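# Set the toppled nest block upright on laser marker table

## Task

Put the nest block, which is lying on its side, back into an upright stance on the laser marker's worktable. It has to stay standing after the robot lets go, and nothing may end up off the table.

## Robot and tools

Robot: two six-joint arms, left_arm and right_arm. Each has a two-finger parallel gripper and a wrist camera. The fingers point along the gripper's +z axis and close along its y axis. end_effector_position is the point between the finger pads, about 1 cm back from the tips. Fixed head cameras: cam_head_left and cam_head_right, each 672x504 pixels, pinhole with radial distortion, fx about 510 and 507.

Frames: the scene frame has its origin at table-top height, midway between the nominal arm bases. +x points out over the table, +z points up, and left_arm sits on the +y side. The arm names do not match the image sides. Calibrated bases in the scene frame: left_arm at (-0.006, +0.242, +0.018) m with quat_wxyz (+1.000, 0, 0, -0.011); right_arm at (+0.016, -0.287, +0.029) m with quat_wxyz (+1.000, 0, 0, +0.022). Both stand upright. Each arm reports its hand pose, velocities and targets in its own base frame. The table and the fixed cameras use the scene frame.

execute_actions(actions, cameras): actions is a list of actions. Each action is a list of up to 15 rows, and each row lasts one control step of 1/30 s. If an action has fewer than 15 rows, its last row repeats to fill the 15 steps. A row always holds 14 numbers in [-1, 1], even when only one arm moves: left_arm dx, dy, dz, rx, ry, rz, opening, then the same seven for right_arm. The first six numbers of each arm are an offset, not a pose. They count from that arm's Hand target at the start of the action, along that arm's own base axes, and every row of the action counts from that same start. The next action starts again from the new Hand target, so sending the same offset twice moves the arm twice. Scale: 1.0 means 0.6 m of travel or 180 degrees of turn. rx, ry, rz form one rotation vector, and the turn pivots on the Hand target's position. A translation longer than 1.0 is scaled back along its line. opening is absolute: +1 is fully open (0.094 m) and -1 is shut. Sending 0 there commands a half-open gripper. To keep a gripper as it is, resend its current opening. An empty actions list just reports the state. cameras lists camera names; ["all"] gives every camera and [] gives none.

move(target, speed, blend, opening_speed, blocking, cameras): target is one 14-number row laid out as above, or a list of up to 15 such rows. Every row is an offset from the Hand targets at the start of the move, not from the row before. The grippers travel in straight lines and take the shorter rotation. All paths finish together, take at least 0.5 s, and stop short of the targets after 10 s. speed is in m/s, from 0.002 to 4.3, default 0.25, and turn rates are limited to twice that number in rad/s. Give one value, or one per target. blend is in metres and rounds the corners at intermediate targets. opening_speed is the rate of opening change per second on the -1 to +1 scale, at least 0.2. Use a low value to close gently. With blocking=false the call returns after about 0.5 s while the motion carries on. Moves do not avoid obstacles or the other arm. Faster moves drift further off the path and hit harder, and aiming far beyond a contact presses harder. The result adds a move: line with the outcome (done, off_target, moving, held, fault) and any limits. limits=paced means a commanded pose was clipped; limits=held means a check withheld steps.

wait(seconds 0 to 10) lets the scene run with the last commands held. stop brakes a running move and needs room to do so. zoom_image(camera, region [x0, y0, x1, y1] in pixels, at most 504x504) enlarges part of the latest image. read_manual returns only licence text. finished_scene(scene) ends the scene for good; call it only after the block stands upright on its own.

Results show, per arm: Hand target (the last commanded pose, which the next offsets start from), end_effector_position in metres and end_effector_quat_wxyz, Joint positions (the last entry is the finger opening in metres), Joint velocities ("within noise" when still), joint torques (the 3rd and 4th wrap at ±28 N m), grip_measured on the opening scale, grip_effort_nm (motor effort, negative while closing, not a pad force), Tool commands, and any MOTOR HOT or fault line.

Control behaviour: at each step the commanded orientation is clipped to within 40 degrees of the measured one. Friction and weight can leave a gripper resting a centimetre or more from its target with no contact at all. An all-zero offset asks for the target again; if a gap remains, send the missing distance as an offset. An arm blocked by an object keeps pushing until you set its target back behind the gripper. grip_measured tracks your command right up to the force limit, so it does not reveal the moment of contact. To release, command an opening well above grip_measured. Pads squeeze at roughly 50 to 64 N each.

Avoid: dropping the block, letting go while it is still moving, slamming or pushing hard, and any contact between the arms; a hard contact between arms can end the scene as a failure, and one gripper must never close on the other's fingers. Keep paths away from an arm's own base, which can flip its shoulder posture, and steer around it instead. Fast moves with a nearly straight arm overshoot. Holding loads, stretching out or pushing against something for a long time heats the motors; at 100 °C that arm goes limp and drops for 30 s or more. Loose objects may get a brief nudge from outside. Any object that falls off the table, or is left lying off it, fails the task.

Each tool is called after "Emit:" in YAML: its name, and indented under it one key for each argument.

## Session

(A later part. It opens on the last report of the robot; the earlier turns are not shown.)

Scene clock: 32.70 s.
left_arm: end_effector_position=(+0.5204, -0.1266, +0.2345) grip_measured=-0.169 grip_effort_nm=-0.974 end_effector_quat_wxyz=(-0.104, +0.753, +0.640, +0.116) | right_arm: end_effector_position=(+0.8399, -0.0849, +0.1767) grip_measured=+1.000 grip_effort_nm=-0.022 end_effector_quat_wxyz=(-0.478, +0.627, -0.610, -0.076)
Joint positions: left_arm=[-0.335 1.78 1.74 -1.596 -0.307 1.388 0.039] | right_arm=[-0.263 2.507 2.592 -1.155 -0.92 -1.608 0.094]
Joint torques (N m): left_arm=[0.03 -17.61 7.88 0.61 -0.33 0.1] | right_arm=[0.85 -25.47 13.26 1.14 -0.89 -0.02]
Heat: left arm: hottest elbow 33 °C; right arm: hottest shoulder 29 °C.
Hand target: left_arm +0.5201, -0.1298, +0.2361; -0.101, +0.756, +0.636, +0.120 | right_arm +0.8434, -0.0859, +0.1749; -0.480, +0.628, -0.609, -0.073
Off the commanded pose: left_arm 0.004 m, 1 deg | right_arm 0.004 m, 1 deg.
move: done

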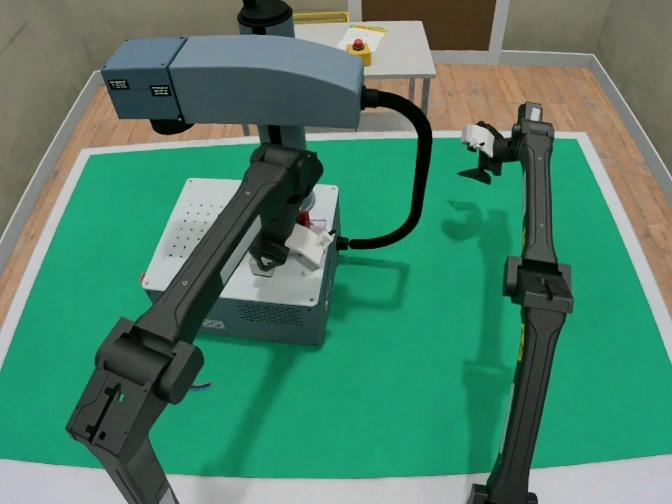

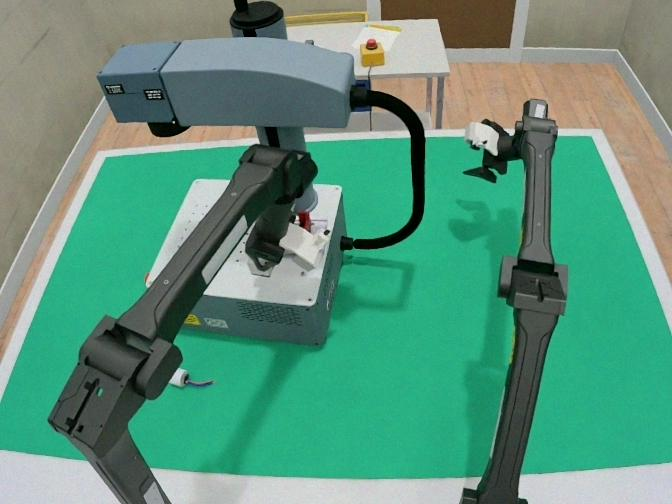

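Emit:
move:
  target:
    - [0,0,-0.045,0,0,0,-0.5,0,0,0,0,0,0,1]
    - [0,0,-0.06,0,0,0,-0.5,0,0,0,0,0,0,1]
  speed: [0.1,0.03]
  cameras: ["all"]

Emit:
zoom_image:
  camera: "cam_head_left"
  region: [220, 220, 290, 290]

Emit:
zoom_image:
  camera: "cam_head_right"
  region: [220, 220, 290, 290]

Scene clock: 34.27 s.
left_arm: end_effector_position=(+0.5207, -0.1267, +0.2006) grip_measured=-0.169 grip_effort_nm=-0.979 end_effector_quat_wxyz=(-0.102, +0.752, +0.640, +0.117) | right_arm: end_effector_position=(+0.8399, -0.0849, +0.1767) grip_measured=+1.000 grip_effort_nm=-0.022 end_effector_quat_wxyz=(-0.478, +0.627, -0.610, -0.076)
Joint positions: left_arm=[-0.335 1.785 1.659 -1.504 -0.307 1.388 0.039] | right_arm=[-0.263 2.507 2.592 -1.155 -0.92 -1.608 0.094]
Joint torques (N m): left_arm=[0.03 -17.44 7.62 0.61 -0.34 0.1] | right_arm=[1.26 -25.41 13.18 1.31 -0.76 0.02]
Heat: left arm: hottest elbow 33 °C; right arm: hottest shoulder 29 °C.
Hand target: left_arm +0.5201, -0.1298, +0.2000; -0.101, +0.756, +0.636, +0.120 | right_arm +0.8434, -0.0859, +0.1749; -0.480, +0.628, -0.609, -0.073
Off the commanded pose: left_arm 0.003 m, 1 deg | right_arm 0.004 m, 1 deg.
move: done

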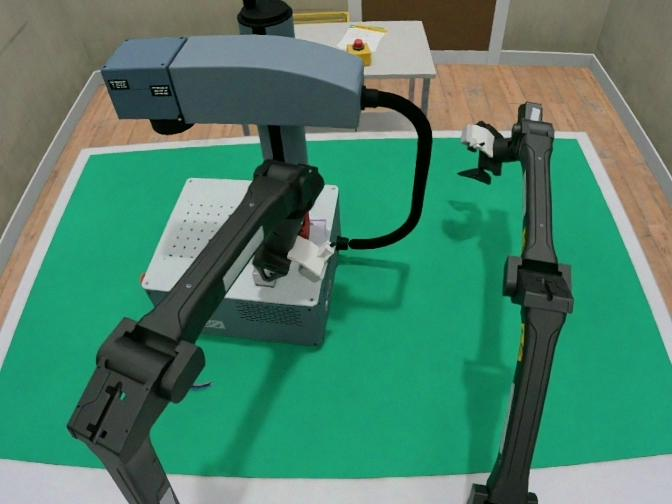

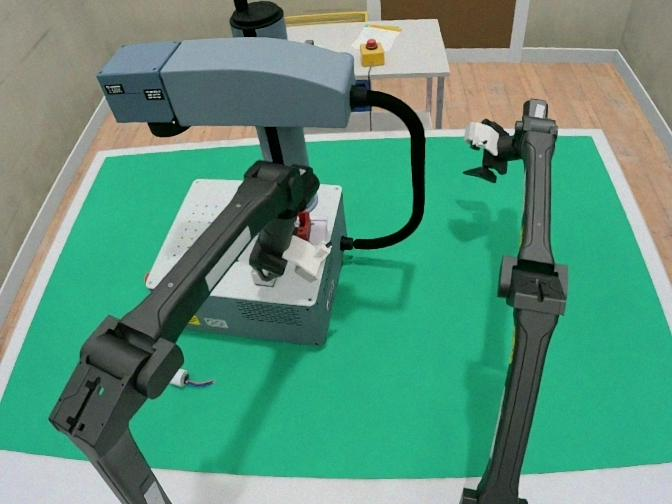

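Scaled by 7.200 from the camera's 672x504 image, which has a finer 960x720 frame.

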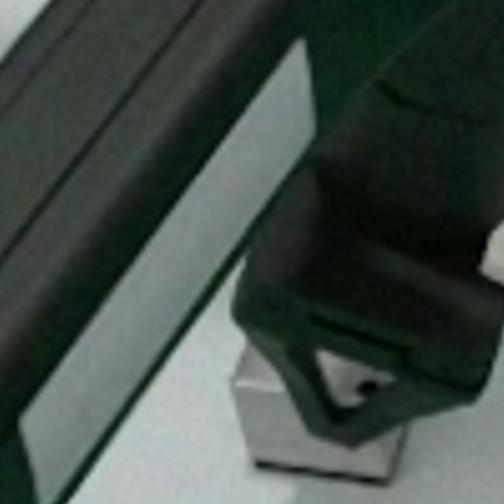

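Scaled by 7.200 from the camera's 672x504 image, which has a finer 960x720 frame.

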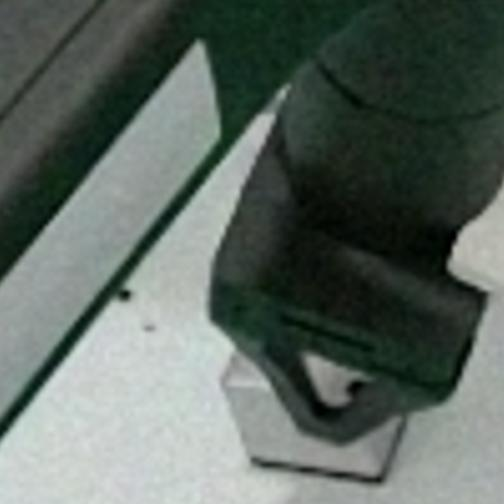

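Nearly down. Continue slowly.

Emit:
move:
  target:
    - [0,0,-0.014,0,0,0,-0.5,0,0,0,0,0,0,1]
  speed: 0.03

Emit:
move:
  target:
    - [0,0,-0.01,0,0,0,-0.5,0,0,0,0,0,0,1]
  speed: 0.03
  cameras: ["all"]

Emit:
zoom_image:
  camera: "cam_head_left"
  region: [220, 220, 290, 290]

Scene clock: 35.67 s.
left_arm: end_effector_position=(+0.5214, -0.1264, +0.1989) grip_measured=-0.169 grip_effort_nm=-0.979 end_effector_quat_wxyz=(-0.101, +0.752, +0.640, +0.119) | right_arm: end_effector_position=(+0.8399, -0.0849, +0.1767) grip_measured=+1.000 grip_effort_nm=-0.027 end_effector_quat_wxyz=(-0.478, +0.627, -0.610, -0.076)
Joint positions: left_arm=[-0.335 1.784 1.653 -1.495 -0.31 1.388 0.039] | right_arm=[-0.263 2.507 2.592 -1.155 -0.92 -1.608 0.094]
Joint torques (N m): left_arm=[0.03 -16.91 6.79 1.14 -0.22 0.1] | right_arm=[1.08 -25.58 13.27 1.42 -0.77 0.08]
Heat: left arm: hottest elbow 33 °C; right arm: hottest shoulder 29 °C.
Hand target: left_arm +0.5201, -0.1299, +0.1918; -0.100, +0.756, +0.636, +0.120 | right_arm +0.8434, -0.0859, +0.1749; -0.480, +0.628, -0.609, -0.073
Off the commanded pose: left_arm 0.008 m, 1 deg | right_arm 0.004 m, 1 deg.
move: done

Scene clock: 36.43 s.
left_arm: end_effector_position=(+0.5211, -0.1263, +0.1982) grip_measured=-0.169 grip_effort_nm=-0.974 end_effector_quat_wxyz=(-0.097, +0.752, +0.641, +0.122) | right_arm: end_effector_position=(+0.8399, -0.0849, +0.1767) grip_measured=+1.000 grip_effort_nm=-0.022 end_effector_quat_wxyz=(-0.478, +0.627, -0.610, -0.076)
Joint positions: left_arm=[-0.335 1.778 1.643 -1.482 -0.31 1.388 0.039] | right_arm=[-0.263 2.507 2.592 -1.155 -0.92 -1.608 0.094]
Joint torques (N m): left_arm=[-0.03 -16.09 6.49 1.31 -0.22 0.09] | right_arm=[0.67 -25.17 13.2 1.36 -0.82 -0.02]
Heat: left arm: hottest elbow 33 °C; right arm: hottest shoulder 29 °C.
Hand target: left_arm +0.5201, -0.1299, +0.1856; -0.101, +0.756, +0.636, +0.120 | right_arm +0.8434, -0.0859, +0.1749; -0.480, +0.628, -0.609, -0.073
Off the commanded pose: left_arm 0.013 m, 1 deg | right_arm 0.004 m, 1 deg.
move: off_target (left_arm)

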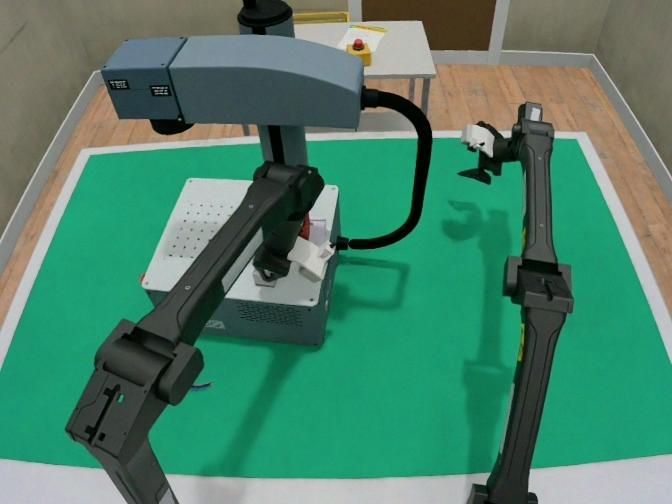

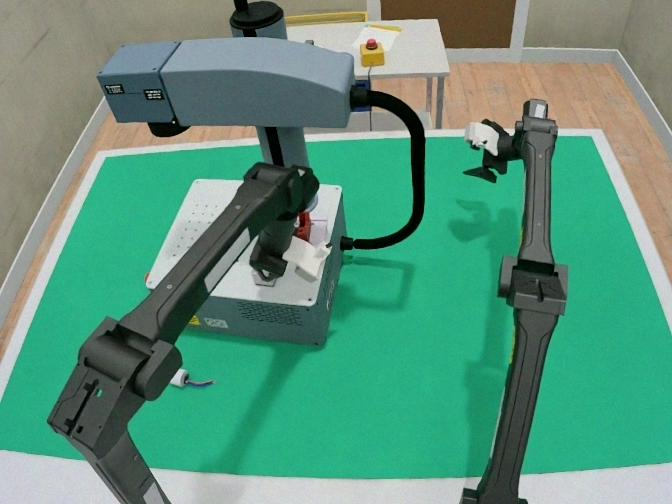

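Scaled by 7.200 from the camera's 672x504 image, which has a finer 960x720 frame.

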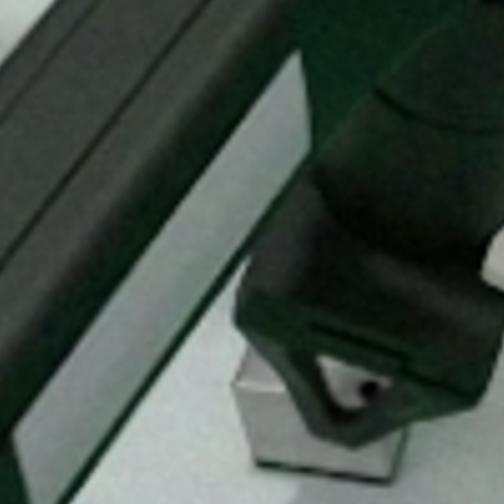

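Emit:
move:
  target:
    - [0,0,0.012,0,0,0,-0.5,0,0,0,0,0,0,1]
    - [0,0,0.012,0,0,0,0.3,0,0,0,0,0,0,1]
  speed: 0.03
  opening_speed: 0.5

Emit:
move:
  target:
    - [0.005,-0.06,0.18,0,0,0,0.3,0,0,0,0,0,0,1]
    - [-0.2,0.1,0.22,0,0,0,0.3,0,0,0,0,0,0,1]
  speed: [0.12,0.25]
  cameras: ["all"]

Emit:
zoom_image:
  camera: "cam_head_left"
  region: [220, 220, 310, 310]

Emit:
zoom_image:
  camera: "cam_head_right"
  region: [220, 220, 310, 310]

Scene clock: 40.07 s.
left_arm: end_effector_position=(+0.5213, -0.1264, +0.1965) grip_measured=+0.297 grip_effort_nm=0.154 end_effector_quat_wxyz=(-0.099, +0.752, +0.641, +0.121) | right_arm: end_effector_position=(+0.8399, -0.0849, +0.1767) grip_measured=+1.000 grip_effort_nm=-0.027 end_effector_quat_wxyz=(-0.478, +0.627, -0.610, -0.076)
Joint positions: left_arm=[-0.335 1.781 1.643 -1.482 -0.31 1.388 0.061] | right_arm=[-0.263 2.507 2.592 -1.155 -0.92 -1.608 0.094]
Joint torques (N m): left_arm=[-0.03 -16.91 7.66 0.47 -0.21 0.1] | right_arm=[0.67 -25.64 13.27 1.4 -0.82 -0.03]
Heat: left arm: hottest elbow 33 °C; right arm: hottest shoulder 30 °C.
Hand target: left_arm +0.5200, -0.1298, +0.1929; -0.101, +0.756, +0.636, +0.120 | right_arm +0.8434, -0.0859, +0.1749; -0.480, +0.628, -0.609, -0.073
Off the commanded pose: left_arm 0.005 m, 1 deg | right_arm 0.004 m, 1 deg.
move: done

Scene clock: 42.50 s.
left_arm: end_effector_position=(+0.4034, -0.0761, +0.3246) grip_measured=+0.298 grip_effort_nm=0.154 end_effector_quat_wxyz=(-0.075, +0.758, +0.633, +0.135) | right_arm: end_effector_position=(+0.8399, -0.0849, +0.1767) grip_measured=+1.000 grip_effort_nm=-0.032 end_effector_quat_wxyz=(-0.478, +0.627, -0.610, -0.076)
Joint positions: left_arm=[-0.313 1.399 1.523 -1.677 -0.309 1.44 0.061] | right_arm=[-0.263 2.507 2.592 -1.155 -0.92 -1.608 0.094]
Joint torques (N m): left_arm=[1.55 -12.16 7.53 0.16 -0.32 0.15] | right_arm=[1.73 -25.52 13.45 1.14 -0.8 0]
Heat: left arm: hottest elbow 33 °C; right arm: hottest shoulder 30 °C.
Hand target: left_arm +0.4001, -0.0699, +0.3248; -0.101, +0.756, +0.636, +0.120 | right_arm +0.8434, -0.0859, +0.1749; -0.480, +0.628, -0.609, -0.073
Off the commanded pose: left_arm 0.007 m, 3 deg | right_arm 0.004 m, 1 deg.
joint sent to its limit (left arm) — joint 4 (wrist pitch), lower limit. The joint targets are off in orientation, not in position.
move: off_target (left_arm)

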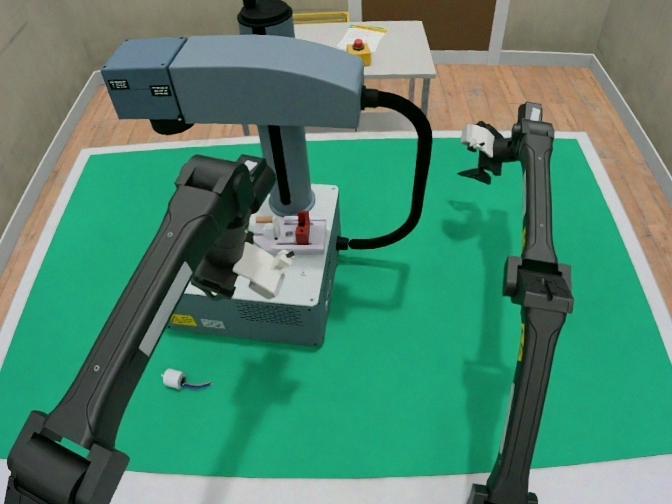

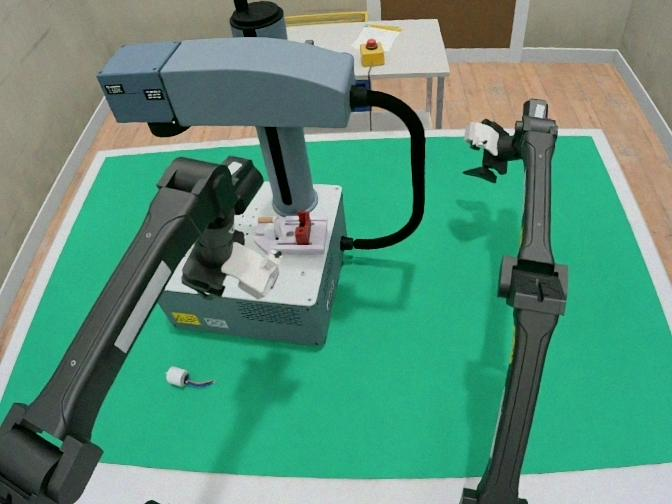

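Scaled by 5.600 from the camera's 672x504 image, which has a finer 960x720 frame.

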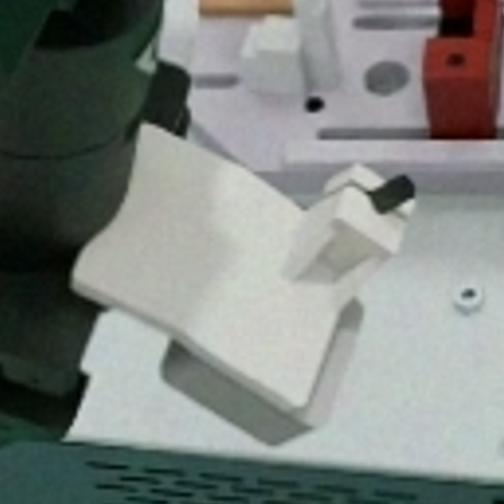

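Scaled by 5.600 from the camera's 672x504 image, which has a finer 960x720 frame.

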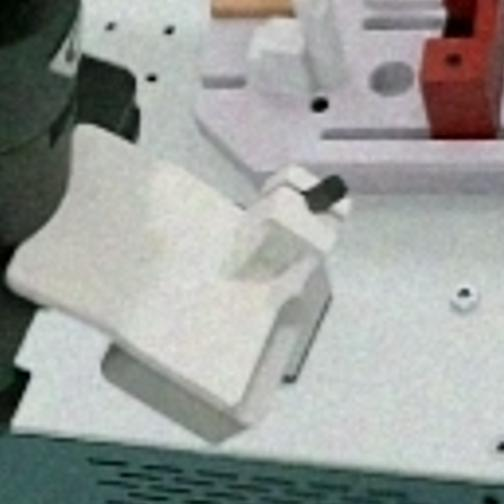

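Emit:
move:
  target: [-0.05,0.2,0.08,0,0,0.2,0.3,0,0,0,0,0,0,1]
  speed: 0.3
  cameras: ["all"]

Emit:
zoom_image:
  camera: "cam_head_left"
  region: [220, 220, 310, 310]

Scene clock: 45.13 s.
left_arm: end_effector_position=(+0.3743, +0.0462, +0.3685) grip_measured=+0.298 grip_effort_nm=0.149 end_effector_quat_wxyz=(-0.024, +0.549, +0.820, +0.159) | right_arm: end_effector_position=(+0.8399, -0.0849, +0.1767) grip_measured=+1.000 grip_effort_nm=-0.022 end_effector_quat_wxyz=(-0.478, +0.627, -0.610, -0.076)
Joint positions: left_arm=[-0.008 1.259 1.505 -1.677 -0.293 1.192 0.061] | right_arm=[-0.263 2.507 2.592 -1.155 -0.92 -1.608 0.094]
Joint torques (N m): left_arm=[1.79 -10.23 8.29 0.42 -0.13 -0.09] | right_arm=[1.2 -25 13.23 1.22 -0.79 0.01]
Heat: left arm: hottest elbow 33 °C; right arm: hottest shoulder 30 °C.
Hand target: left_arm +0.3701, +0.0502, +0.3728; -0.133, +0.522, +0.838, +0.083 | right_arm +0.8434, -0.0859, +0.1749; -0.480, +0.628, -0.609, -0.073
Off the commanded pose: left_arm 0.007 m, 16 deg | right_arm 0.004 m, 1 deg.
joint sent to its limit (left arm) — joint 4 (wrist pitch), lower limit. The joint targets are off in orientation, not in position.
move: off_target (left_arm)

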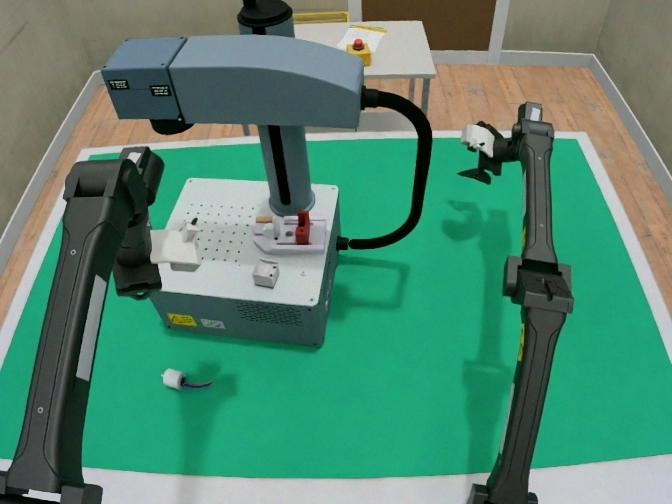

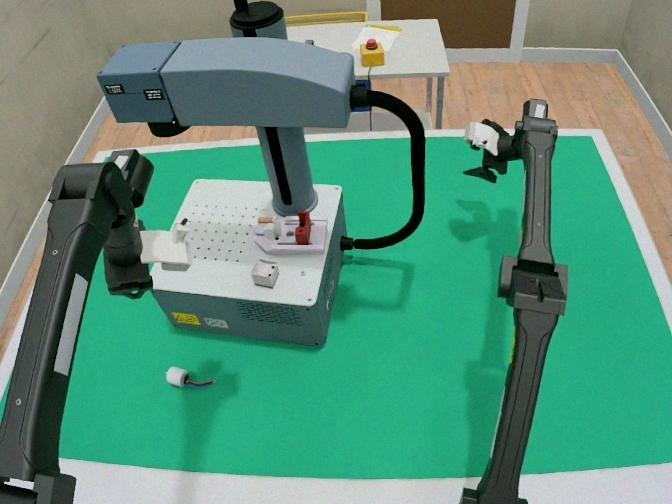

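Scaled by 5.600 from the camera's 672x504 image, which has a finer 960x720 frame.

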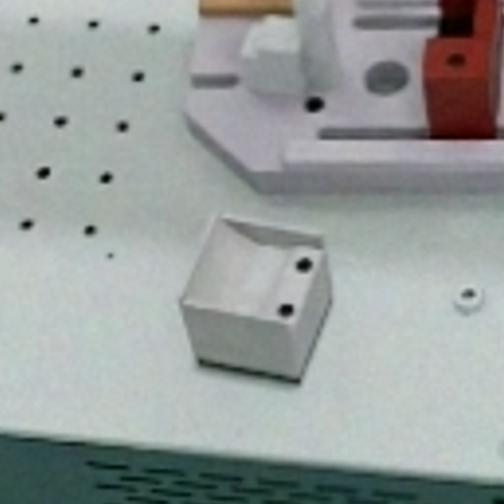

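Emit:
finished_scene:
  scene: 2

The scene is finished: the task was done.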